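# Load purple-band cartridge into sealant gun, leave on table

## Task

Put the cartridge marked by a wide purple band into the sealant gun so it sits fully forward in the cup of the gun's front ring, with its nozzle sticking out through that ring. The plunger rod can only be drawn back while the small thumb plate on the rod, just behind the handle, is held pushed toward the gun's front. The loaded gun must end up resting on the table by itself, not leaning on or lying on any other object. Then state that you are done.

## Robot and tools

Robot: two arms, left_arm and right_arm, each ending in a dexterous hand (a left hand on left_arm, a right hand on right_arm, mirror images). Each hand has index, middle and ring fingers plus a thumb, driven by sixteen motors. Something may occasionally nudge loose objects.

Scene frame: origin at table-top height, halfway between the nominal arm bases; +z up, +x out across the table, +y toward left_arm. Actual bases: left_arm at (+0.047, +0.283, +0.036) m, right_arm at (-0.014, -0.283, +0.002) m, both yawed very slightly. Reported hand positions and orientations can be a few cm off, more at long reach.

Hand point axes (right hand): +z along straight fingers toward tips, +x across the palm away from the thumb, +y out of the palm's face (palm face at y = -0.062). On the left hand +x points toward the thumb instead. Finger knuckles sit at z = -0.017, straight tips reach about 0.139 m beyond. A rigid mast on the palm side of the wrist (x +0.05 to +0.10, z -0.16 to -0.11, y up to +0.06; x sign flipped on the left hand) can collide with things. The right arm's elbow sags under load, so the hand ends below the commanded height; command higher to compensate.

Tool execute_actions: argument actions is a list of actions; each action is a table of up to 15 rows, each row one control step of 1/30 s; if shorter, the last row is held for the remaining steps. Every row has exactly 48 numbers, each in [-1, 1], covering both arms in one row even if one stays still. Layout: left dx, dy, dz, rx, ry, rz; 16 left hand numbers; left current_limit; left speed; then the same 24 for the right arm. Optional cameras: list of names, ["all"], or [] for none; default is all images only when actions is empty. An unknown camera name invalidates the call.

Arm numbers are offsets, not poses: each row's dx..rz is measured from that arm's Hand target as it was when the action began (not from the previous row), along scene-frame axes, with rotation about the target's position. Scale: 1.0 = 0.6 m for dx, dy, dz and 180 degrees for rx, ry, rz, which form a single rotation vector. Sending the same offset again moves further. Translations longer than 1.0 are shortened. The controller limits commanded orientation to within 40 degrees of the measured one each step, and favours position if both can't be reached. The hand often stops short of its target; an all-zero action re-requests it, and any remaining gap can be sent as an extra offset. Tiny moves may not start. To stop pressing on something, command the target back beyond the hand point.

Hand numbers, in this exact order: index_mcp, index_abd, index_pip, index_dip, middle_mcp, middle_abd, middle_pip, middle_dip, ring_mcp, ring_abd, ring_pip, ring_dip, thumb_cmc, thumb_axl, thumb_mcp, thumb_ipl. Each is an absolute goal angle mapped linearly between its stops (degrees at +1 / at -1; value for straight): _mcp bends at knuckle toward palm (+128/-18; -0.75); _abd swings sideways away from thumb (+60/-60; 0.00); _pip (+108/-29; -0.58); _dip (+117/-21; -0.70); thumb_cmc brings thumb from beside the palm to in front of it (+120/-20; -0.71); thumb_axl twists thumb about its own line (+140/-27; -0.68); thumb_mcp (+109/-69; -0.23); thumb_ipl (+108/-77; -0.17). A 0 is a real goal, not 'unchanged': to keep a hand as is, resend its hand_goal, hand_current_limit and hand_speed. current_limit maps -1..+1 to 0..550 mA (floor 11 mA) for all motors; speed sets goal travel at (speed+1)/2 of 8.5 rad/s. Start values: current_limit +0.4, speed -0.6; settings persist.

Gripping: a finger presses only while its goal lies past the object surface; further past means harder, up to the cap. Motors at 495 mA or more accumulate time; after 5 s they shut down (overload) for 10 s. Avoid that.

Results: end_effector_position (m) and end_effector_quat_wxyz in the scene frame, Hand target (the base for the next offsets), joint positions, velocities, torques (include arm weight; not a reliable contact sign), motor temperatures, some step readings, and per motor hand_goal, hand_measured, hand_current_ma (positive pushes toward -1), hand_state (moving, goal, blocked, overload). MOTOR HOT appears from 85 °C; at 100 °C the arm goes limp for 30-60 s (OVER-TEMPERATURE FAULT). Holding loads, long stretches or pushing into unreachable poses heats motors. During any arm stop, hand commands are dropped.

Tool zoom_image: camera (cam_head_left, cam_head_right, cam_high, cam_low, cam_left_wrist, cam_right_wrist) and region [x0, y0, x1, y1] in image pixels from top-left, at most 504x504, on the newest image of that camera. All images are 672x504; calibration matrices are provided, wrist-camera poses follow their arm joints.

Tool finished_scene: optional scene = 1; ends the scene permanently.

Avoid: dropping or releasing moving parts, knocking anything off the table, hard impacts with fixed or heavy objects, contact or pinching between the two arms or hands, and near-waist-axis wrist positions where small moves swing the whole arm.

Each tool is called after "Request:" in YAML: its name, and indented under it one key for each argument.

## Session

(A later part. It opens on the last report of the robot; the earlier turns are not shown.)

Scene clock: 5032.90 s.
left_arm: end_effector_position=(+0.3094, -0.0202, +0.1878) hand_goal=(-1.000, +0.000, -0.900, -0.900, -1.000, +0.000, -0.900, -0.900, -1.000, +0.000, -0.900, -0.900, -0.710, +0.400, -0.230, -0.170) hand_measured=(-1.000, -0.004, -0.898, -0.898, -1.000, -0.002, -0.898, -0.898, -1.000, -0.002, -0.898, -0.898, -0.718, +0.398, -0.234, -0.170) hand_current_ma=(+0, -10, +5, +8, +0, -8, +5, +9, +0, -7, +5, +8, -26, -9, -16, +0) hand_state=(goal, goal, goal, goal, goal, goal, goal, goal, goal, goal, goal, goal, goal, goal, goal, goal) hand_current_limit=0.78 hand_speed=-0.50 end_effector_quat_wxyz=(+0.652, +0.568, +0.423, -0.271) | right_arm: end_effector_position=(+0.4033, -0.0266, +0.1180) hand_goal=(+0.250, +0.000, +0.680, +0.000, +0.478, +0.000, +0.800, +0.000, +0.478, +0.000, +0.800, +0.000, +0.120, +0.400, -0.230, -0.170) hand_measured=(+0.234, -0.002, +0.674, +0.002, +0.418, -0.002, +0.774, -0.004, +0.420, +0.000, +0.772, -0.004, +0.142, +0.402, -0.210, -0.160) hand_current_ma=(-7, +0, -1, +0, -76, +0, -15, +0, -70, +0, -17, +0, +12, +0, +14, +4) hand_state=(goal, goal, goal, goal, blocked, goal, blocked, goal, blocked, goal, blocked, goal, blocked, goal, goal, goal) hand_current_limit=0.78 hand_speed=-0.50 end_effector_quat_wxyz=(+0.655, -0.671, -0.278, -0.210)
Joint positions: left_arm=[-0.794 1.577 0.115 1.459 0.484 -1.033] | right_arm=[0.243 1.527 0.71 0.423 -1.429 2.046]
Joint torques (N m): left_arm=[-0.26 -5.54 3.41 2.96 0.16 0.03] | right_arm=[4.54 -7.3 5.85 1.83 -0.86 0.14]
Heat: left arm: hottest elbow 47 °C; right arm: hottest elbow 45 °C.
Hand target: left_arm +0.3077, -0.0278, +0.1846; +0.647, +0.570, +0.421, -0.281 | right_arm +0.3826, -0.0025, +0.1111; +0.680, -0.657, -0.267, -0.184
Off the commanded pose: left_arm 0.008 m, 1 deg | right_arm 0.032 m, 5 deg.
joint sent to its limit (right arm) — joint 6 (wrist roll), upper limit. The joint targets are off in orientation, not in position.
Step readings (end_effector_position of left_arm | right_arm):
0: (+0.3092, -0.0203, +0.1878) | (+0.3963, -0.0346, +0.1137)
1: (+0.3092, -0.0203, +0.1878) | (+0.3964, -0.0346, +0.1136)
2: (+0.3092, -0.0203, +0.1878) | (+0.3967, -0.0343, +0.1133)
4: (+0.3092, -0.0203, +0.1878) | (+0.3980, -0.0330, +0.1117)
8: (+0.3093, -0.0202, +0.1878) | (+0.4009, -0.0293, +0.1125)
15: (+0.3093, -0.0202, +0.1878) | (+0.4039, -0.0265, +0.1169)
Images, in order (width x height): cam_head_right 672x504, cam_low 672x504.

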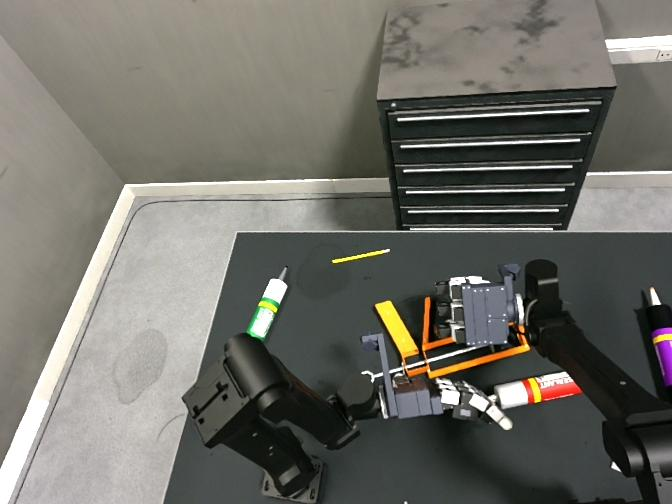

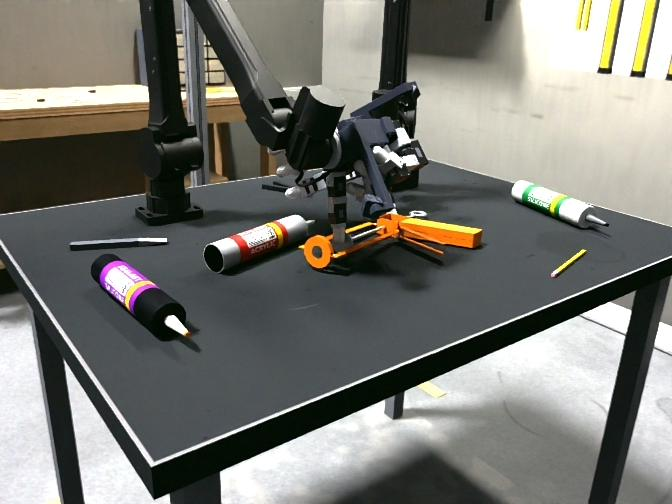

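Request:
execute_actions:
  actions:
    - [[0,0,0,0,0,0,-1,0,-0.9,-0.9,-1,0,-0.9,-0.9,-1,0,-0.9,-0.9,-0.71,0.4,-0.23,-0.17,0.78,-0.5,0.02,-0.055,0.0,0,0,0,0.25,0,0.68,0,0.478,0,0.8,0,0.478,0,0.8,0,0.12,0.4,-0.23,-0.17,0.78,-0.5]]
    - [[-0.004,0.018,0,0,0,0,-1,0,-0.9,-0.9,-1,0,-0.9,-0.9,-1,0,-0.9,-0.9,-0.71,0.4,-0.23,-0.17,0.78,-0.5,-0.012,-0.006,0.0,0,0,0.03,0.25,0,0.68,0,0.478,0,0.8,0,0.478,0,0.8,0,0.12,0.4,-0.23,-0.17,0.78,-0.5],[-0.004,0.018,0,0,0,0,-1,0,-0.9,-0.9,-1,0,-0.9,-0.9,-1,0,-0.9,-0.9,-0.71,0.4,-0.23,-0.17,0.78,-0.5,-0.022,0.002,0.0,0,0,0.056,0.25,0,0.68,0,0.478,0,0.8,0,0.478,0,0.8,0,0.12,0.4,-0.23,-0.17,0.78,-0.5]]
    - [[0.016,0.005,0,0,0,0,-1,0,-0.9,-0.9,-1,0,-0.9,-0.9,-1,0,-0.9,-0.9,-0.71,0.4,-0.23,-0.17,0.78,-0.5,0,0,0.0,0,0,0,0.25,0,0.68,0,0.478,0,0.8,0,0.478,0,0.8,0,0.12,0.4,-0.23,-0.17,0.78,-0.5]]
  cameras: ["cam_head_right","cam_low"]

Request:
zoom_image:
  camera: "cam_head_right"
  region: [360, 290, 560, 440]

Request:
zoom_image:
  camera: "cam_low"
  region: [280, 170, 440, 270]

Scene clock: 5078.07 s.
left_arm: end_effector_position=(+0.3088, -0.0163, +0.1862) hand_goal=(-1.000, +0.000, -0.900, -0.900, -1.000, +0.000, -0.900, -0.900, -1.000, +0.000, -0.900, -0.900, -0.710, +0.400, -0.230, -0.170) hand_measured=(-1.000, -0.004, -0.898, -0.898, -1.000, -0.002, -0.898, -0.898, -1.000, -0.002, -0.898, -0.898, -0.712, +0.398, -0.230, -0.170) hand_current_ma=(+0, -10, +5, +8, +0, -8, +5, +9, +0, -7, +5, +8, -6, -6, +0, +1) hand_state=(goal, goal, goal, goal, goal, goal, goal, goal, goal, goal, goal, goal, goal, goal, goal, goal) hand_current_limit=0.78 hand_speed=-0.50 end_effector_quat_wxyz=(+0.645, +0.576, +0.415, -0.282) | right_arm: end_effector_position=(+0.3876, -0.0344, +0.1171) hand_goal=(+0.250, +0.000, +0.680, +0.000, +0.478, +0.000, +0.800, +0.000, +0.478, +0.000, +0.800, +0.000, +0.120, +0.400, -0.230, -0.170) hand_measured=(+0.232, -0.002, +0.674, +0.004, +0.418, -0.002, +0.774, -0.004, +0.420, +0.000, +0.772, -0.004, +0.138, +0.402, -0.216, -0.162) hand_current_ma=(-8, +0, -1, +0, -76, +0, -15, +0, -70, +0, -17, +0, +8, +0, +8, +3) hand_state=(goal, goal, goal, goal, blocked, goal, blocked, goal, blocked, goal, blocked, goal, goal, goal, goal, goal) hand_current_limit=0.78 hand_speed=-0.50 end_effector_quat_wxyz=(+0.681, -0.647, -0.292, -0.179)
Joint positions: left_arm=[-0.753 1.577 0.107 1.462 0.557 -1.033] | right_arm=[0.211 1.541 0.705 0.403 -1.554 2.027]
Joint torques (N m): left_arm=[2.08 -6.01 2.93 3.3 0.05 -0.01] | right_arm=[0.44 -7.59 5.57 0.83 -0.73 -0.28]
Heat: left arm: hottest elbow 46 °C; right arm: hottest elbow 44 °C.
Hand target: left_arm +0.3149, -0.0140, +0.1846; +0.647, +0.570, +0.421, -0.281 | right_arm +0.3815, -0.0343, +0.1112; +0.694, -0.631, -0.324, -0.124
Off the commanded pose: left_arm 0.007 m, 1 deg | right_arm 0.008 m, 8 deg.
joint sent to its limit (right arm) — joint 5 (wrist yaw), lower limit. The joint targets are off in orientation, not in position.
Step readings (end_effector_position of left_arm | right_arm):
0: (+0.3094, -0.0202, +0.1878) | (+0.4033, -0.0265, +0.1180)
1: (+0.3094, -0.0202, +0.1878) | (+0.4032, -0.0265, +0.1181)
2: (+0.3094, -0.0202, +0.1878) | (+0.4024, -0.0265, +0.1186)
4: (+0.3094, -0.0202, +0.1878) | (+0.4004, -0.0285, +0.1201)
8: (+0.3094, -0.0201, +0.1878) | (+0.3966, -0.0323, +0.1183)
15: (+0.3094, -0.0201, +0.1878) | (+0.3952, -0.0332, +0.1172)
16: (+0.3093, -0.0202, +0.1878) | (+0.3950, -0.0331, +0.1174)
17: (+0.3089, -0.0205, +0.1878) | (+0.3938, -0.0331, +0.1178)
19: (+0.3068, -0.0207, +0.1867) | (+0.3912, -0.0336, +0.1185)
23: (+0.3046, -0.0213, +0.1859) | (+0.3887, -0.0341, +0.1186)
30: (+0.3038, -0.0211, +0.1862) | (+0.3882, -0.0341, +0.1185)
31: (+0.3037, -0.0212, +0.1862) | (+0.3881, -0.0341, +0.1184)
32: (+0.3036, -0.0212, +0.1862) | (+0.3881, -0.0341, +0.1183)
34: (+0.3047, -0.0201, +0.1862) | (+0.3882, -0.0343, +0.1182)
38: (+0.3080, -0.0171, +0.1862) | (+0.3880, -0.0343, +0.1179)
45: (+0.3089, -0.0163, +0.1862) | (+0.3878, -0.0343, +0.1174)
Images, in order (width x height): cam_head_right 672x504, cam_low 672x504.

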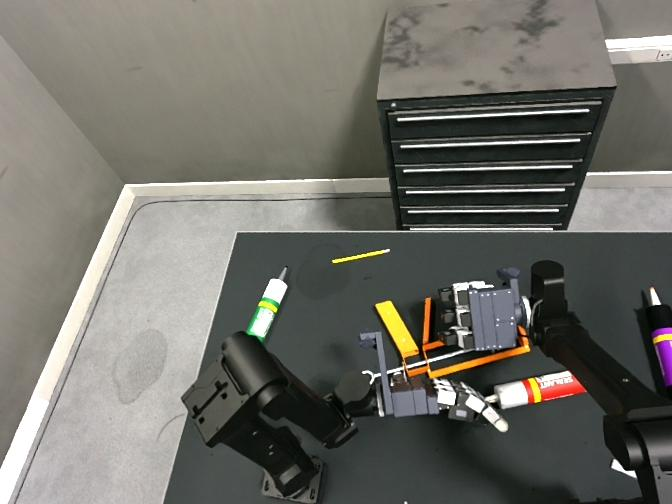

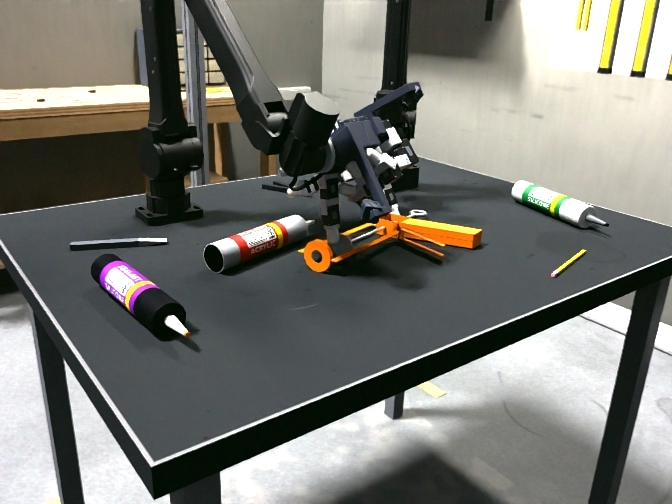

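Scaled by 2.520 from the camera's 672x504 image, which has a finer 960x720 frame.

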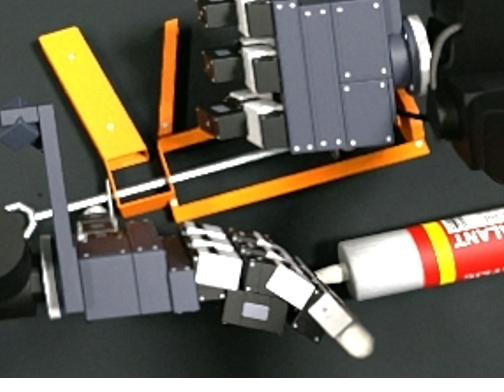

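Scaled by 3.150 from the camera's 672x504 image, which has a finer 960x720 frame.

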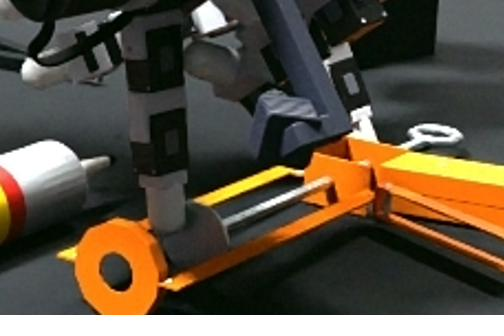

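Request:
execute_actions:
  actions:
    - [[0.018,0.006,0,0,0,0,-1,0,-0.9,-0.9,-1,0,-0.9,-0.9,-1,0,-0.9,-0.9,-0.71,0.4,-0.23,-0.17,0.78,-0.5,0,0,0.0,0,0,0,0.25,0,0.68,0,0.478,0,0.8,0,0.478,0,0.8,0,0.12,0.4,-0.23,-0.17,0.78,-0.5]]
  cameras: ["cam_head_right","cam_head_left","cam_left_wrist"]

Request:
zoom_image:
  camera: "cam_head_right"
  region: [360, 340, 440, 400]

Request:
zoom_image:
  camera: "cam_head_left"
  region: [360, 300, 560, 420]

Scene clock: 5086.07 s.
left_arm: end_effector_position=(+0.3146, -0.0104, +0.1858) hand_goal=(-1.000, +0.000, -0.900, -0.900, -1.000, +0.000, -0.900, -0.900, -1.000, +0.000, -0.900, -0.900, -0.710, +0.400, -0.230, -0.170) hand_measured=(-1.000, -0.004, -0.898, -0.898, -1.000, -0.002, -0.898, -0.898, -1.000, -0.002, -0.898, -0.898, -0.726, +0.398, -0.238, -0.172) hand_current_ma=(+0, -10, +5, +8, +0, -8, +5, +9, +0, -7, +5, +8, -60, -6, -38, -7) hand_state=(goal, goal, goal, goal, goal, goal, goal, goal, goal, goal, goal, goal, goal, goal, goal, goal) hand_current_limit=0.78 hand_speed=-0.50 end_effector_quat_wxyz=(+0.644, +0.576, +0.415, -0.286) | right_arm: end_effector_position=(+0.3865, -0.0345, +0.1156) hand_goal=(+0.250, +0.000, +0.680, +0.000, +0.478, +0.000, +0.800, +0.000, +0.478, +0.000, +0.800, +0.000, +0.120, +0.400, -0.230, -0.170) hand_measured=(+0.232, -0.002, +0.674, +0.004, +0.418, -0.002, +0.774, -0.004, +0.420, +0.000, +0.772, -0.004, +0.138, +0.402, -0.216, -0.162) hand_current_ma=(-8, +0, -1, +0, -76, +0, -15, +0, -70, +0, -17, +0, +8, +0, +8, +3) hand_state=(goal, goal, goal, goal, blocked, goal, blocked, goal, blocked, goal, blocked, goal, goal, goal, goal, goal) hand_current_limit=0.78 hand_speed=-0.50 end_effector_quat_wxyz=(+0.682, -0.647, -0.291, -0.177)
Joint positions: left_arm=[-0.708 1.577 0.107 1.462 0.608 -1.037] | right_arm=[0.211 1.541 0.705 0.383 -1.555 2.012]
Joint torques (N m): left_arm=[2.14 -5.77 4.11 2.88 -0.01 0.03] | right_arm=[0.44 -7.65 5.72 0.81 -0.75 -0.29]
Heat: left arm: hottest elbow 46 °C; right arm: hottest elbow 43 °C.
Hand target: left_arm +0.3257, -0.0104, +0.1846; +0.647, +0.570, +0.421, -0.281 | right_arm +0.3814, -0.0343, +0.1112; +0.694, -0.631, -0.324, -0.124
Off the commanded pose: left_arm 0.011 m, 1 deg | right_arm 0.007 m, 8 deg.
joint sent to its limit (right arm) — joint 5 (wrist yaw), lower limit. The joint targets are off in orientation, not in position.
Step readings (end_effector_position of left_arm | right_arm):
0: (+0.3088, -0.0163, +0.1862) | (+0.3876, -0.0344, +0.1171)
1: (+0.3087, -0.0164, +0.1862) | (+0.3876, -0.0344, +0.1171)
2: (+0.3086, -0.0164, +0.1862) | (+0.3875, -0.0344, +0.1171)
4: (+0.3096, -0.0152, +0.1862) | (+0.3874, -0.0344, +0.1169)
8: (+0.3142, -0.0108, +0.1860) | (+0.3870, -0.0344, +0.1165)
15: (+0.3146, -0.0104, +0.1858) | (+0.3866, -0.0345, +0.1159)
camera_calibration:
cam_left_wrist: T_world_to_cam=[[-0.937183, -0.163634, 0.308078, 0.201171], [-0.324373, 0.733696, -0.597054, 0.161293], [-0.128337, -0.659481, -0.740685, 0.292146], [0, 0, 0, 1]] pos_world=[0.278346, 0.107243, 0.250713]
Images, in order (width x height): cam_head_left 672x504, cam_head_right 672x504, cam_left_wrist 672x504.

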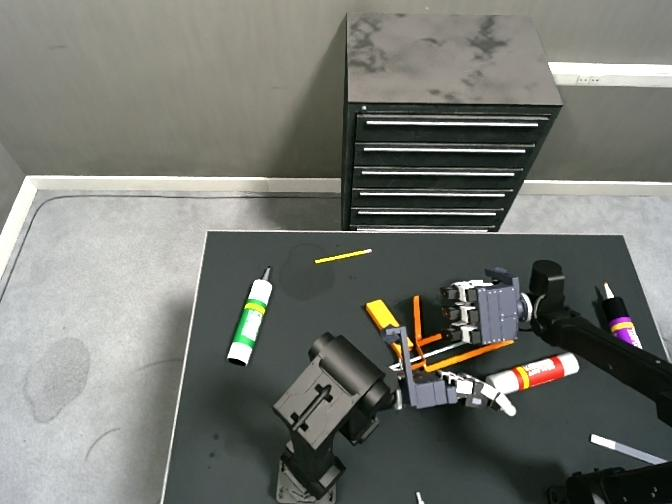

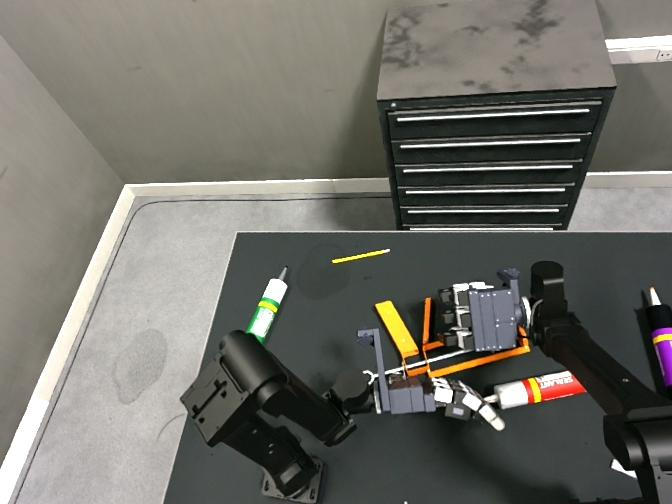

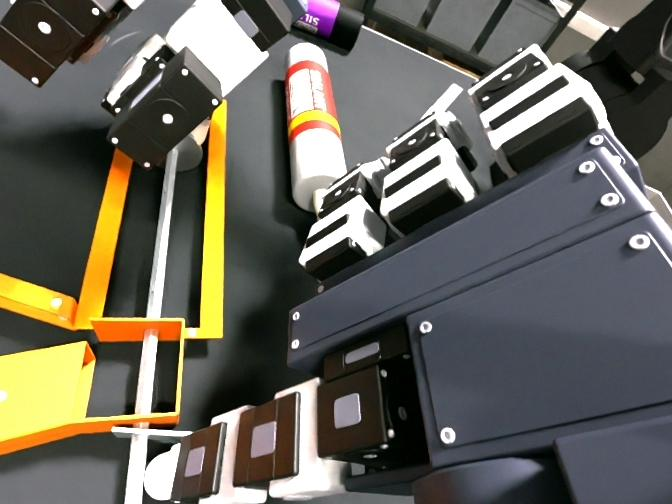

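Scaled by 6.300 from the camera's 672x504 image, which has a finer 960x720 frame.

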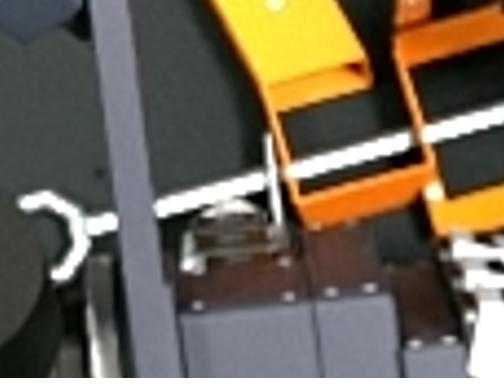

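Scaled by 2.520 from the camera's 672x504 image, which has a finer 960x720 frame.

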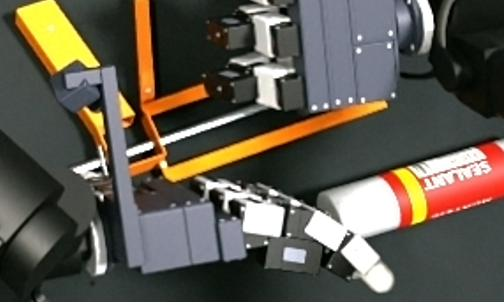

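Request:
execute_actions:
  actions:
    - [[-0.005,-0.012,0,0,0,0,-1,0,-0.9,-0.9,-1,0,-0.9,-0.9,-1,0,-0.9,-0.9,-0.71,0.4,-0.23,-0.17,0.78,-0.5,-0.007,0.02,-0.002,0,0,0,0.25,0,0.68,0,0.478,0,0.8,0,0.478,0,0.8,0,0.12,0.4,-0.23,-0.17,0.78,-0.5],[-0.002,-0.025,0,0,0,0,-1,0,-0.9,-0.9,-1,0,-0.9,-0.9,-1,0,-0.9,-0.9,-0.71,0.4,-0.23,-0.17,0.78,-0.5,-0.014,0.04,-0.004,0,0,0,0.25,0,0.68,0,0.478,0,0.8,0,0.478,0,0.8,0,0.12,0.4,-0.23,-0.17,0.78,-0.5]]
  cameras: ["cam_head_right","cam_left_wrist","cam_low"]

Request:
zoom_image:
  camera: "cam_head_right"
  region: [360, 290, 560, 440]

Scene clock: 5096.70 s.
left_arm: end_effector_position=(+0.3214, -0.0107, +0.1861) hand_goal=(-1.000, +0.000, -0.900, -0.900, -1.000, +0.000, -0.900, -0.900, -1.000, +0.000, -0.900, -0.900, -0.710, +0.400, -0.230, -0.170) hand_measured=(-1.000, -0.004, -0.898, -0.898, -1.000, -0.002, -0.898, -0.898, -1.000, -0.002, -0.898, -0.898, -0.732, +0.398, -0.244, -0.174) hand_current_ma=(+0, -10, +5, +8, +0, -8, +5, +9, +0, -7, +5, +8, -85, -6, -62, -18) hand_state=(goal, goal, goal, goal, goal, goal, goal, goal, goal, goal, goal, goal, blocked, goal, goal, goal) hand_current_limit=0.78 hand_speed=-0.50 end_effector_quat_wxyz=(+0.650, +0.566, +0.426, -0.274) | right_arm: end_effector_position=(+0.3820, -0.0281, +0.1152) hand_goal=(+0.250, +0.000, +0.680, +0.000, +0.478, +0.000, +0.800, +0.000, +0.478, +0.000, +0.800, +0.000, +0.120, +0.400, -0.230, -0.170) hand_measured=(+0.232, -0.002, +0.674, +0.002, +0.418, -0.002, +0.774, -0.004, +0.420, +0.000, +0.772, -0.004, +0.138, +0.402, -0.216, -0.162) hand_current_ma=(-8, +0, -1, +0, -76, +0, -15, +0, -70, +0, -17, +0, +8, +0, +8, +3) hand_state=(goal, goal, goal, goal, blocked, goal, blocked, goal, blocked, goal, blocked, goal, goal, goal, goal, goal) hand_current_limit=0.78 hand_speed=-0.50 end_effector_quat_wxyz=(+0.684, -0.645, -0.296, -0.171)
Joint positions: left_arm=[-0.723 1.583 0.118 1.46 0.553 -1.041] | right_arm=[0.227 1.541 0.705 0.378 -1.555 2.008]
Joint torques (N m): left_arm=[-0.67 -5.71 5.33 2.44 0 0.09] | right_arm=[3.6 -6.36 6.87 0.76 -0.76 -0.35]
Heat: left arm: hottest elbow 46 °C; right arm: hottest elbow 43 °C.
Hand target: left_arm +0.3245, -0.0254, +0.1846; +0.647, +0.570, +0.421, -0.281 | right_arm +0.3731, -0.0103, +0.1088; +0.694, -0.631, -0.324, -0.124
Off the commanded pose: left_arm 0.015 m, 1 deg | right_arm 0.021 m, 7 deg.
joint sent to its limit (right arm) — joint 5 (wrist yaw), lower limit. The joint targets are off in orientation, not in position.
Step readings (end_effector_position of left_arm | right_arm):
0: (+0.3146, -0.0104, +0.1858) | (+0.3865, -0.0345, +0.1156)
1: (+0.3146, -0.0104, +0.1858) | (+0.3865, -0.0345, +0.1156)
2: (+0.3152, -0.0099, +0.1858) | (+0.3865, -0.0345, +0.1156)
4: (+0.3183, -0.0084, +0.1861) | (+0.3861, -0.0339, +0.1156)
8: (+0.3209, -0.0110, +0.1866) | (+0.3824, -0.0285, +0.1153)
15: (+0.3214, -0.0107, +0.1861) | (+0.3820, -0.0281, +0.1152)
camera_calibration:
cam_left_wrist: T_world_to_cam=[[-0.929586, -0.19987, 0.309712, 0.204244], [-0.353938, 0.718658, -0.598547, 0.173495], [-0.102945, -0.66602, -0.738796, 0.284418], [0, 0, 0, 1]] pos_world=[0.280548, 0.105567, 0.250715]
Images, in order (width x height): cam_head_right 672x504, cam_low 672x504, cam_left_wrist 672x504.

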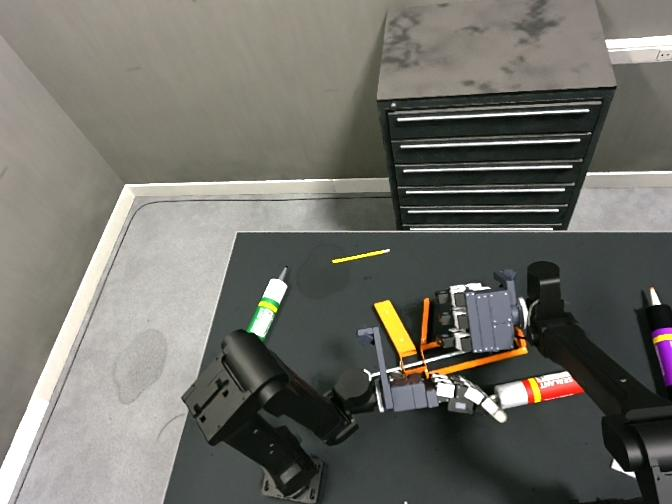

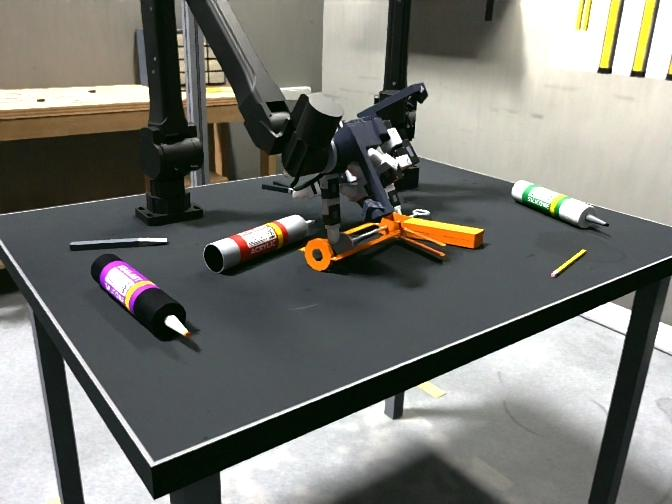

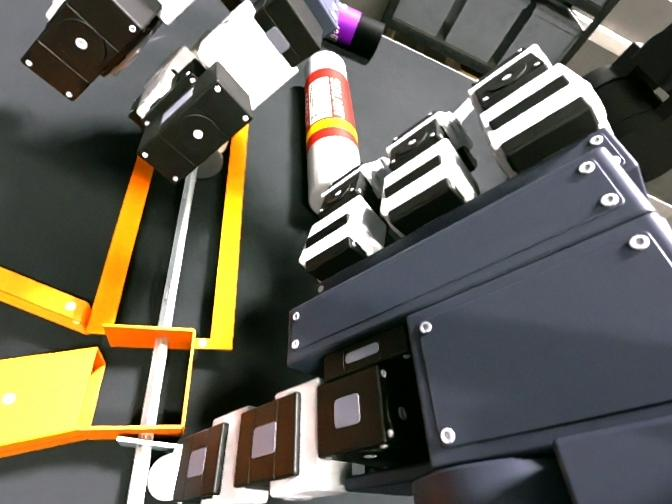

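Scaled by 2.520 from the camera's 672x504 image, which has a finer 960x720 frame.

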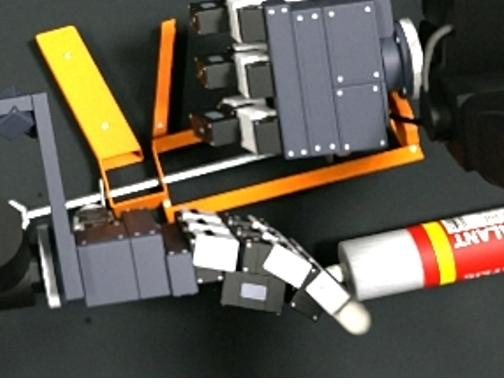

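Request:
execute_actions:
  actions:
    - [[-0.005,-0.015,0,0,0,0,-1,0,-0.9,-0.9,-1,0,-0.9,-0.9,-1,0,-0.9,-0.9,-0.71,0.4,-0.23,-0.17,0.78,-0.5,-0.004,0.02,0,0,0,0,0.25,0,0.68,0,0.478,0,0.8,0,0.478,0,0.8,0,0.12,0.4,-0.23,-0.17,0.78,-0.5],[-0.005,-0.03,0,0,0,0,-1,0,-0.9,-0.9,-1,0,-0.9,-0.9,-1,0,-0.9,-0.9,-0.71,0.4,-0.23,-0.17,0.78,-0.5,-0.008,0.04,0,0,0,0,0.25,0,0.68,0,0.478,0,0.8,0,0.478,0,0.8,0,0.12,0.4,-0.23,-0.17,0.78,-0.5]]
  cameras: ["cam_head_right","cam_left_wrist","cam_low"]

Request:
zoom_image:
  camera: "cam_left_wrist"
  region: [60, 380, 220, 504]

Request:
zoom_image:
  camera: "cam_low"
  region: [280, 170, 440, 290]

Scene clock: 5108.93 s.
left_arm: end_effector_position=(+0.3178, -0.0156, +0.1810) hand_goal=(-1.000, +0.000, -0.900, -0.900, -1.000, +0.000, -0.900, -0.900, -1.000, +0.000, -0.900, -0.900, -0.710, +0.400, -0.230, -0.170) hand_measured=(-1.000, -0.004, -0.898, -0.898, -1.000, -0.002, -0.898, -0.898, -1.000, -0.002, -0.898, -0.898, -0.696, +0.404, -0.228, -0.174) hand_current_ma=(+0, -10, +5, +8, +0, -8, +5, +9, +0, -7, +5, +8, +49, +12, +10, -21) hand_state=(goal, goal, goal, goal, goal, goal, goal, goal, goal, goal, goal, goal, goal, goal, goal, goal) hand_current_limit=0.78 hand_speed=-0.50 end_effector_quat_wxyz=(+0.647, +0.565, +0.438, -0.265) | right_arm: end_effector_position=(+0.3854, -0.0250, +0.1152) hand_goal=(+0.250, +0.000, +0.680, +0.000, +0.478, +0.000, +0.800, +0.000, +0.478, +0.000, +0.800, +0.000, +0.120, +0.400, -0.230, -0.170) hand_measured=(+0.236, -0.002, +0.674, +0.002, +0.418, -0.002, +0.774, -0.004, +0.420, +0.000, +0.772, -0.004, +0.126, +0.402, -0.224, -0.164) hand_current_ma=(-5, +0, -1, +0, -76, +0, -15, +0, -70, +0, -17, +0, +1, +0, +2, +2) hand_state=(goal, goal, goal, goal, blocked, goal, blocked, goal, blocked, goal, blocked, goal, goal, goal, goal, goal) hand_current_limit=0.78 hand_speed=-0.50 end_effector_quat_wxyz=(+0.683, -0.646, -0.296, -0.170)
Joint positions: left_arm=[-0.774 1.585 0.119 1.441 0.477 -1.036] | right_arm=[0.233 1.55 0.717 0.374 -1.551 2.01]
Joint torques (N m): left_arm=[-1.61 -5.01 7.46 2.28 0.47 0.04] | right_arm=[7 -5.83 7.6 0.98 -0.93 -0.32]
Heat: left arm: hottest elbow 46 °C; right arm: hottest elbow 43 °C.
Hand target: left_arm +0.3215, -0.0434, +0.1847; +0.647, +0.570, +0.421, -0.281 | right_arm +0.3683, +0.0136, +0.1087; +0.694, -0.631, -0.324, -0.124
Off the commanded pose: left_arm 0.028 m, 3 deg | right_arm 0.043 m, 7 deg.
joint sent to its limit (right arm) — joint 5 (wrist yaw), lower limit. The joint targets are off in position, not in orientation.
Step readings (end_effector_position of left_arm | right_arm):
0: (+0.3215, -0.0106, +0.1861) | (+0.3820, -0.0281, +0.1152)
1: (+0.3215, -0.0106, +0.1861) | (+0.3820, -0.0281, +0.1152)
2: (+0.3217, -0.0105, +0.1860) | (+0.3818, -0.0278, +0.1152)
4: (+0.3213, -0.0119, +0.1848) | (+0.3816, -0.0265, +0.1150)
8: (+0.3182, -0.0152, +0.1815) | (+0.3841, -0.0253, +0.1153)
15: (+0.3179, -0.0156, +0.1810) | (+0.3853, -0.0250, +0.1154)
camera_calibration:
cam_left_wrist: T_world_to_cam=[[-0.921618, -0.227806, 0.314204, 0.197787], [-0.376802, 0.719135, -0.583837, 0.177353], [-0.0929534, -0.656467, -0.748606, 0.275751], [0, 0, 0, 1]] pos_world=[0.274743, 0.0985384, 0.247829]
Images, in order (width x height): cam_head_right 672x504, cam_low 672x504, cam_left_wrist 672x504.

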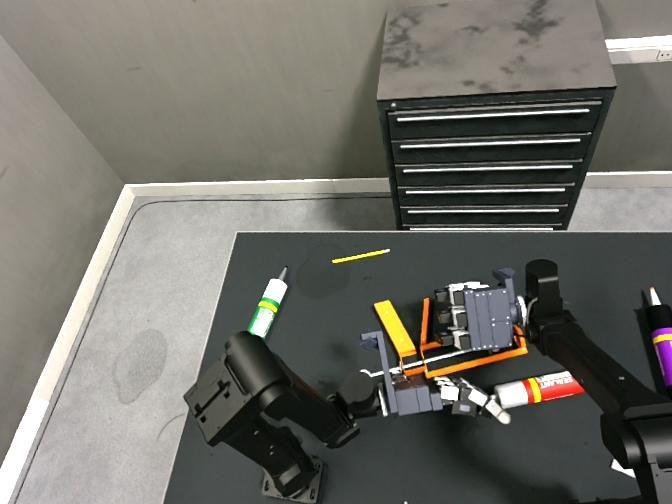

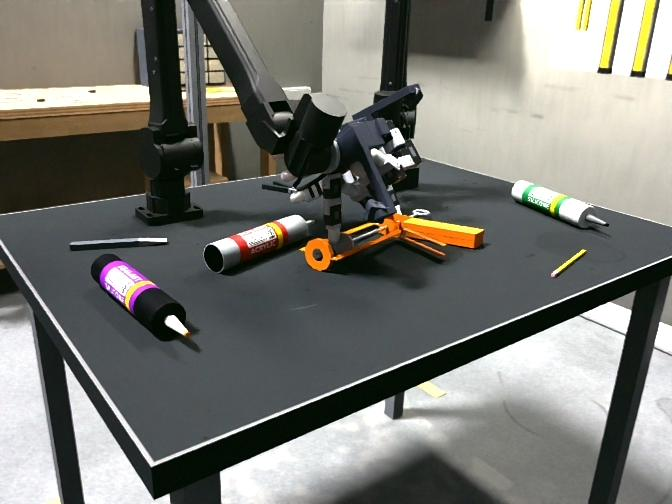

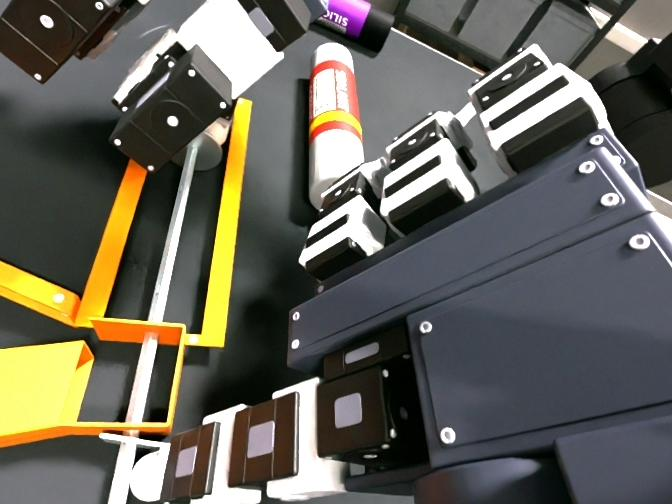

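Scaled by 3.150 from the camera's 672x504 image, which has a finer 960x720 frame.

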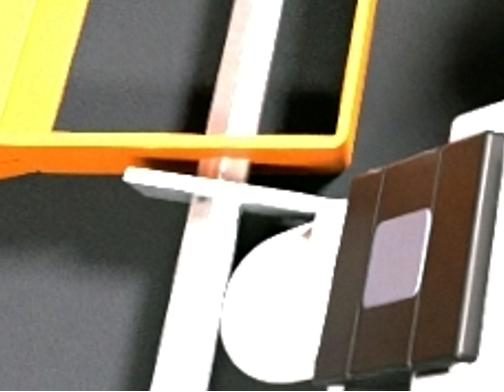

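Scaled by 3.150 from the camera's 672x504 image, which has a finer 960x720 frame.

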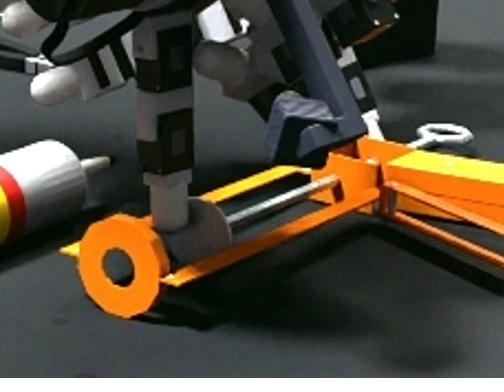

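Request:
zoom_image:
  camera: "cam_head_right"
  region: [450, 310, 540, 380]

Request:
zoom_image:
  camera: "cam_left_wrist"
  region: [100, 40, 280, 200]

Request:
zoom_image:
  camera: "cam_low"
  region: [300, 210, 380, 280]

Scaled by 5.600 from the camera's 672x504 image, which has a finer 960x720 frame.

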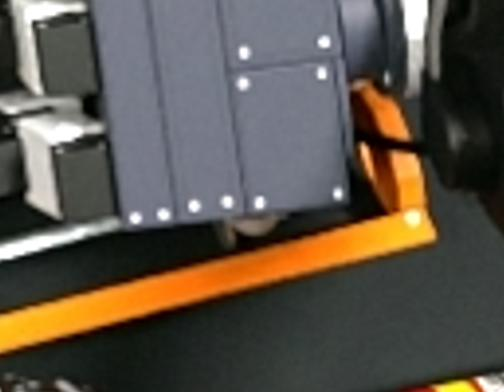

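Scaled by 2.800 from the camera's 672x504 image, which has a finer 960x720 frame.

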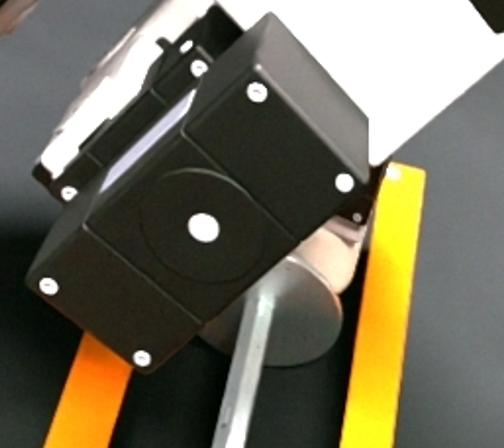

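Scaled by 6.300 from the camera's 672x504 image, which has a finer 960x720 frame.

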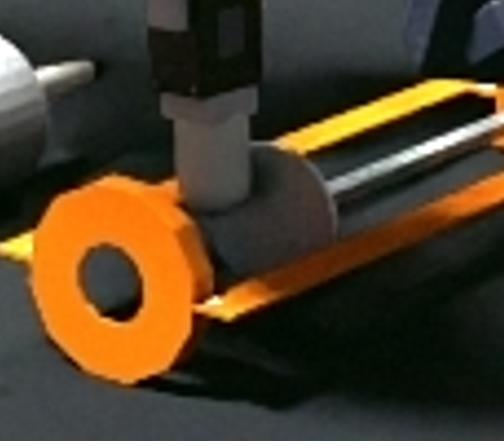

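Request:
execute_actions:
  actions:
    - [[0.005,-0.016,0,0,0,0,-1,0,-0.9,-0.9,-1,0,-0.9,-0.9,-1,0,-0.9,-0.9,-0.71,0.4,-0.23,-0.17,0.78,-0.5,-0.002,0.01,-0.01,0,0,0,0.25,0,0.68,0,0.478,0,0.8,0,0.478,0,0.8,0,0.12,0.4,-0.23,-0.17,0.78,-0.5],[0.0095,-0.032,0,0,0,0,-1,0,-0.9,-0.9,-1,0,-0.9,-0.9,-1,0,-0.9,-0.9,-0.71,0.4,-0.23,-0.17,0.78,-0.5,-0.004,0.02,-0.01,0,0,0,0.25,0,0.68,0,0.478,0,0.8,0,0.478,0,0.8,0,0.12,0.4,-0.23,-0.17,0.78,-0.5]]
  cameras: ["cam_head_right","cam_left_wrist","cam_low"]

Request:
zoom_image:
  camera: "cam_left_wrist"
  region: [60, 380, 220, 504]

Request:
zoom_image:
  camera: "cam_left_wrist"
  region: [100, 40, 280, 200]

Scene clock: 5174.93 s.
left_arm: end_effector_position=(+0.3173, -0.0243, +0.1715) hand_goal=(-1.000, +0.000, -0.900, -0.900, -1.000, +0.000, -0.900, -0.900, -1.000, +0.000, -0.900, -0.900, -0.710, +0.400, -0.230, -0.170) hand_measured=(-1.000, -0.004, -0.898, -0.898, -1.000, -0.002, -0.898, -0.898, -1.000, -0.002, -0.898, -0.898, -0.682, +0.402, -0.214, -0.166) hand_current_ma=(+0, -10, +5, +8, +0, -8, +5, +9, +0, -7, +5, +8, +114, +7, +80, +18) hand_state=(goal, goal, goal, goal, goal, goal, goal, goal, goal, goal, goal, goal, blocked, goal, goal, goal) hand_current_limit=0.78 hand_speed=-0.50 end_effector_quat_wxyz=(+0.636, +0.571, +0.448, -0.261) | right_arm: end_effector_position=(+0.3655, +0.0111, +0.1053) hand_goal=(+0.250, +0.000, +0.680, +0.000, +0.478, +0.000, +0.800, +0.000, +0.478, +0.000, +0.800, +0.000, +0.120, +0.400, -0.230, -0.170) hand_measured=(+0.236, -0.002, +0.674, +0.002, +0.418, -0.002, +0.774, -0.004, +0.420, +0.000, +0.772, -0.004, +0.132, +0.400, -0.216, -0.162) hand_current_ma=(-5, +0, -1, +0, -76, +0, -15, +0, -70, +0, -17, +0, +3, +0, +7, +2) hand_state=(goal, goal, goal, goal, blocked, goal, blocked, goal, blocked, goal, blocked, goal, goal, goal, goal, goal) hand_current_limit=0.78 hand_speed=-0.50 end_effector_quat_wxyz=(+0.690, -0.638, -0.317, -0.133)
Joint positions: left_arm=[-0.808 1.599 0.134 1.406 0.439 -1.03] | right_arm=[0.324 1.582 0.729 0.377 -1.542 2.014]
Joint torques (N m): left_arm=[-1.61 -5.95 9.78 2.65 0.72 -0.04] | right_arm=[2.55 -6.53 7.62 1.72 -0.55 -0.24]
Heat: left arm: hottest elbow 50 °C; right arm: hottest elbow 44 °C.
Hand target: left_arm +0.3272, -0.0626, +0.1847; +0.647, +0.570, +0.421, -0.281 | right_arm +0.3659, +0.0257, +0.1028; +0.694, -0.631, -0.324, -0.124
Off the commanded pose: left_arm 0.042 m, 4 deg | right_arm 0.015 m, 2 deg.
Step readings (end_effector_position of left_arm | right_arm):
0: (+0.3178, -0.0156, +0.1810) | (+0.3854, -0.0250, +0.1152)
1: (+0.3178, -0.0156, +0.1810) | (+0.3854, -0.0250, +0.1152)
2: (+0.3180, -0.0157, +0.1806) | (+0.3852, -0.0247, +0.1149)
4: (+0.3182, -0.0172, +0.1799) | (+0.3863, -0.0241, +0.1148)
8: (+0.3166, -0.0217, +0.1752) | (+0.3838, -0.0174, +0.1128)
15: (+0.3173, -0.0243, +0.1715) | (+0.3649, +0.0108, +0.1060)
camera_calibration:
cam_left_wrist: T_world_to_cam=[[-0.915749, -0.240976, 0.321455, 0.194797], [-0.388779, 0.733224, -0.557883, 0.177515], [-0.101262, -0.635857, -0.765136, 0.268891], [0, 0, 0, 1]] pos_world=[0.274628, 0.0877591, 0.242152]
Images, in order (width x height): cam_head_right 672x504, cam_low 672x504, cam_left_wrist 672x504.

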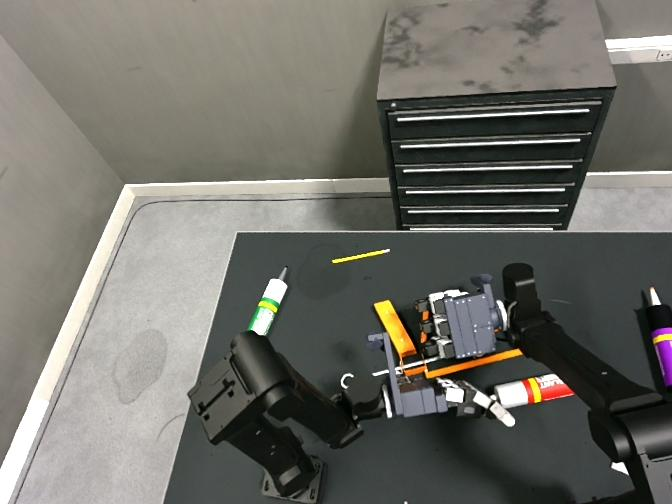

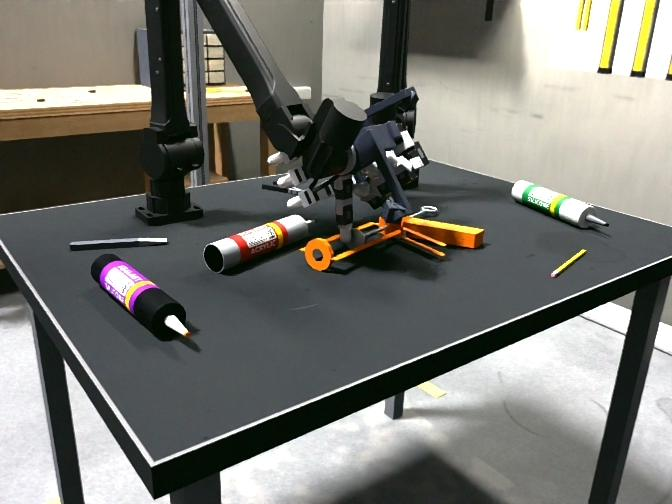

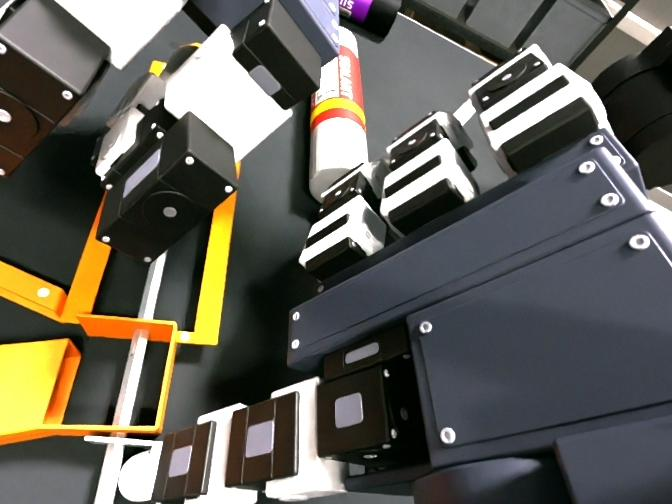

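Scaled by 3.150 from the camera's 672x504 image, which has a finer 960x720 frame.

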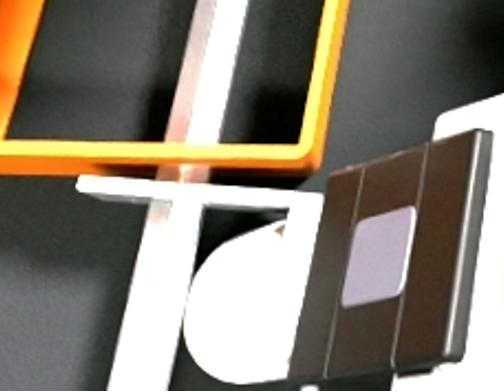

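Scaled by 2.800 from the camera's 672x504 image, which has a finer 960x720 frame.

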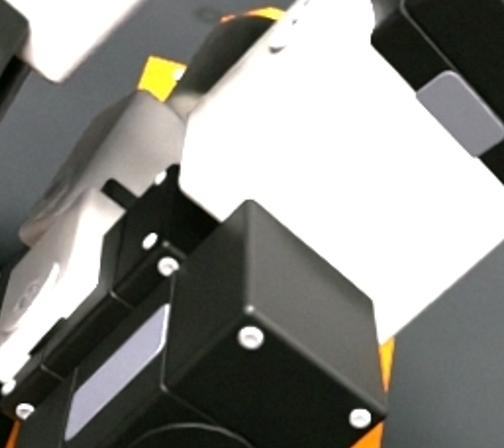

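Request:
execute_actions:
  actions:
    - [[0,0,0.012,0,0,0,-1,0,-0.9,-0.9,-1,0,-0.9,-0.9,-1,0,-0.9,-0.9,-0.71,0.4,-0.23,-0.17,0.78,-0.5,-0.007,0.024,0,0,0,0,0.25,0,0.68,0,0.478,0,0.8,0,0.478,0,0.8,0,0.12,0.4,-0.23,-0.17,0.78,-0.5],[0,0,0.012,0,0,0,-1,0,-0.9,-0.9,-1,0,-0.9,-0.9,-1,0,-0.9,-0.9,-0.71,0.4,-0.23,-0.17,0.78,-0.5,-0.014,0.048,0,0,0,0,0.25,0,0.68,0,0.478,0,0.8,0,0.478,0,0.8,0,0.12,0.4,-0.23,-0.17,0.78,-0.5]]
  cameras: ["cam_head_right","cam_left_wrist","cam_low"]

Request:
zoom_image:
  camera: "cam_low"
  region: [280, 150, 480, 290]

Request:
zoom_image:
  camera: "cam_head_right"
  region: [320, 260, 560, 440]

Scene clock: 5187.90 s.
left_arm: end_effector_position=(+0.3177, -0.0266, +0.1692) hand_goal=(-1.000, +0.000, -0.900, -0.900, -1.000, +0.000, -0.900, -0.900, -1.000, +0.000, -0.900, -0.900, -0.710, +0.400, -0.230, -0.170) hand_measured=(-1.000, -0.004, -0.898, -0.898, -1.000, -0.002, -0.898, -0.898, -1.000, -0.002, -0.898, -0.898, -0.678, +0.404, -0.212, -0.166) hand_current_ma=(+0, -10, +5, +8, +0, -8, +5, +9, +0, -7, +5, +8, +131, +12, +88, +18) hand_state=(goal, goal, goal, goal, goal, goal, goal, goal, goal, goal, goal, goal, blocked, goal, goal, goal) hand_current_limit=0.78 hand_speed=-0.50 end_effector_quat_wxyz=(+0.629, +0.575, +0.452, -0.262) | right_arm: end_effector_position=(+0.3629, +0.0322, +0.1020) hand_goal=(+0.250, +0.000, +0.680, +0.000, +0.478, +0.000, +0.800, +0.000, +0.478, +0.000, +0.800, +0.000, +0.120, +0.400, -0.230, -0.170) hand_measured=(+0.236, -0.002, +0.674, +0.002, +0.418, -0.002, +0.774, -0.004, +0.420, +0.000, +0.772, -0.004, +0.128, +0.400, -0.222, -0.164) hand_current_ma=(-5, +0, -1, +0, -76, +0, -15, +0, -70, +0, -17, +0, +2, +0, +3, +1) hand_state=(goal, goal, goal, goal, blocked, goal, blocked, goal, blocked, goal, blocked, goal, goal, goal, goal, goal) hand_current_limit=0.78 hand_speed=-0.50 end_effector_quat_wxyz=(+0.680, -0.647, -0.318, -0.134)
Joint positions: left_arm=[-0.81 1.579 0.139 1.362 0.439 -1.027] | right_arm=[0.381 1.591 0.73 0.446 -1.472 2.075]
Joint torques (N m): left_arm=[-1.9 -8 9.85 2.26 0.69 -0.09] | right_arm=[3.84 -7 7.9 1.84 -0.68 -0.14]
Heat: left arm: hottest elbow 51 °C; right arm: hottest elbow 44 °C.
Hand target: left_arm +0.3272, -0.0626, +0.1920; +0.647, +0.570, +0.421, -0.281 | right_arm +0.3575, +0.0545, +0.1028; +0.694, -0.631, -0.324, -0.124
Off the commanded pose: left_arm 0.044 m, 5 deg | right_arm 0.023 m, 3 deg.
joint sent to its limit (right arm) — joint 6 (wrist roll), upper limit. The joint targets still meet the commanded pose.
Step readings (end_effector_position of left_arm | right_arm):
0: (+0.3173, -0.0243, +0.1715) | (+0.3655, +0.0111, +0.1053)
1: (+0.3173, -0.0244, +0.1714) | (+0.3656, +0.0111, +0.1052)
2: (+0.3172, -0.0245, +0.1707) | (+0.3663, +0.0112, +0.1049)
4: (+0.3168, -0.0253, +0.1701) | (+0.3680, +0.0136, +0.1033)
8: (+0.3173, -0.0262, +0.1693) | (+0.3638, +0.0258, +0.1024)
15: (+0.3177, -0.0266, +0.1690) | (+0.3626, +0.0322, +0.1020)
camera_calibration:
cam_left_wrist: T_world_to_cam=[[-0.913135, -0.243397, 0.32702, 0.193657], [-0.392291, 0.742821, -0.542517, 0.176876], [-0.11087, -0.623678, -0.773779, 0.270544], [0, 0, 0, 1]] pos_world=[0.276217, 0.0844805, 0.24197]
Images, in order (width x height): cam_head_right 672x504, cam_low 672x504, cam_left_wrist 672x504.

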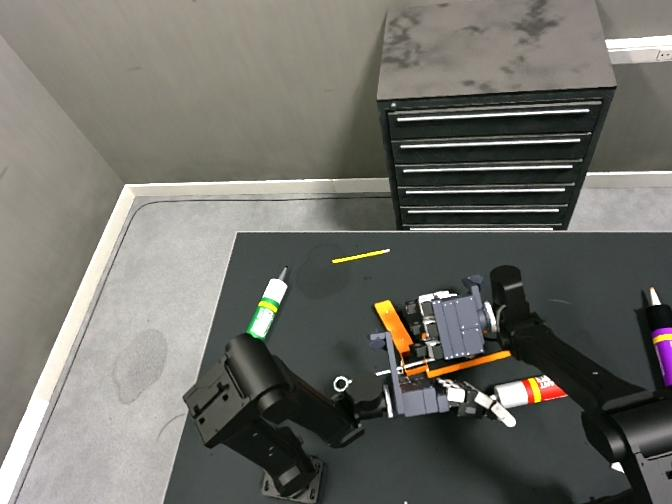

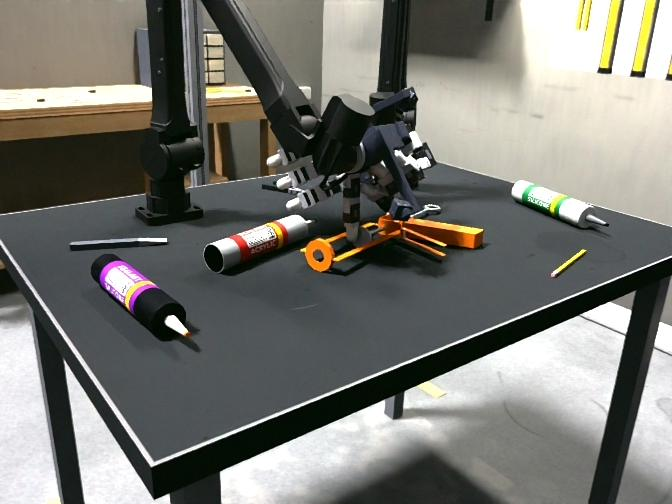

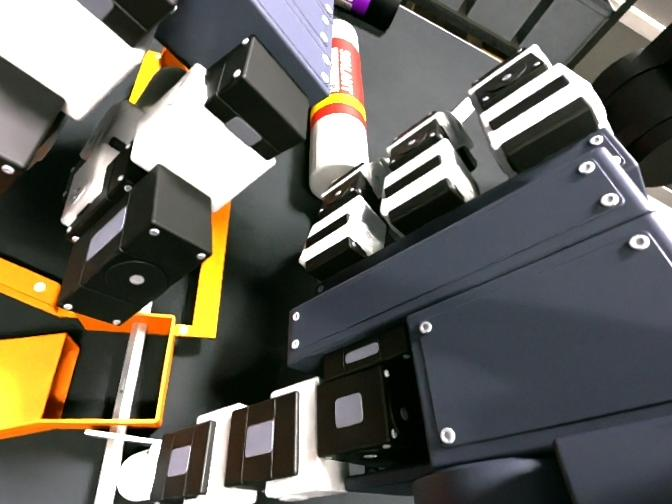

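Scaled by 2.520 from the camera's 672x504 image, which has a finer 960x720 frame.

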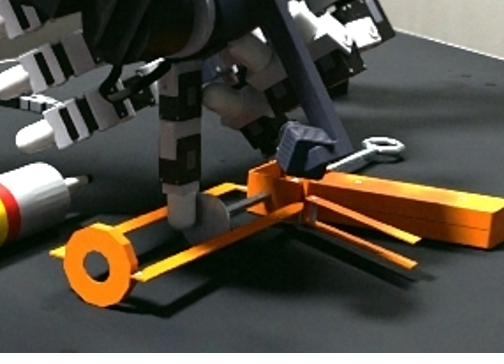

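Scaled by 2.100 from the camera's 672x504 image, which has a finer 960x720 frame.

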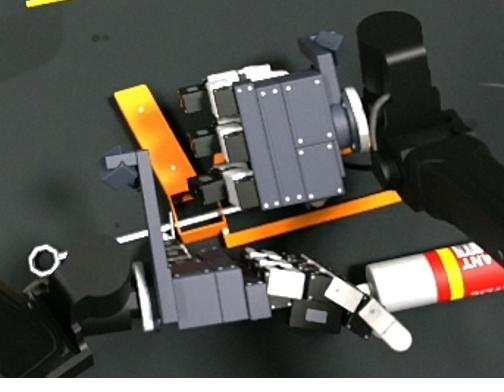

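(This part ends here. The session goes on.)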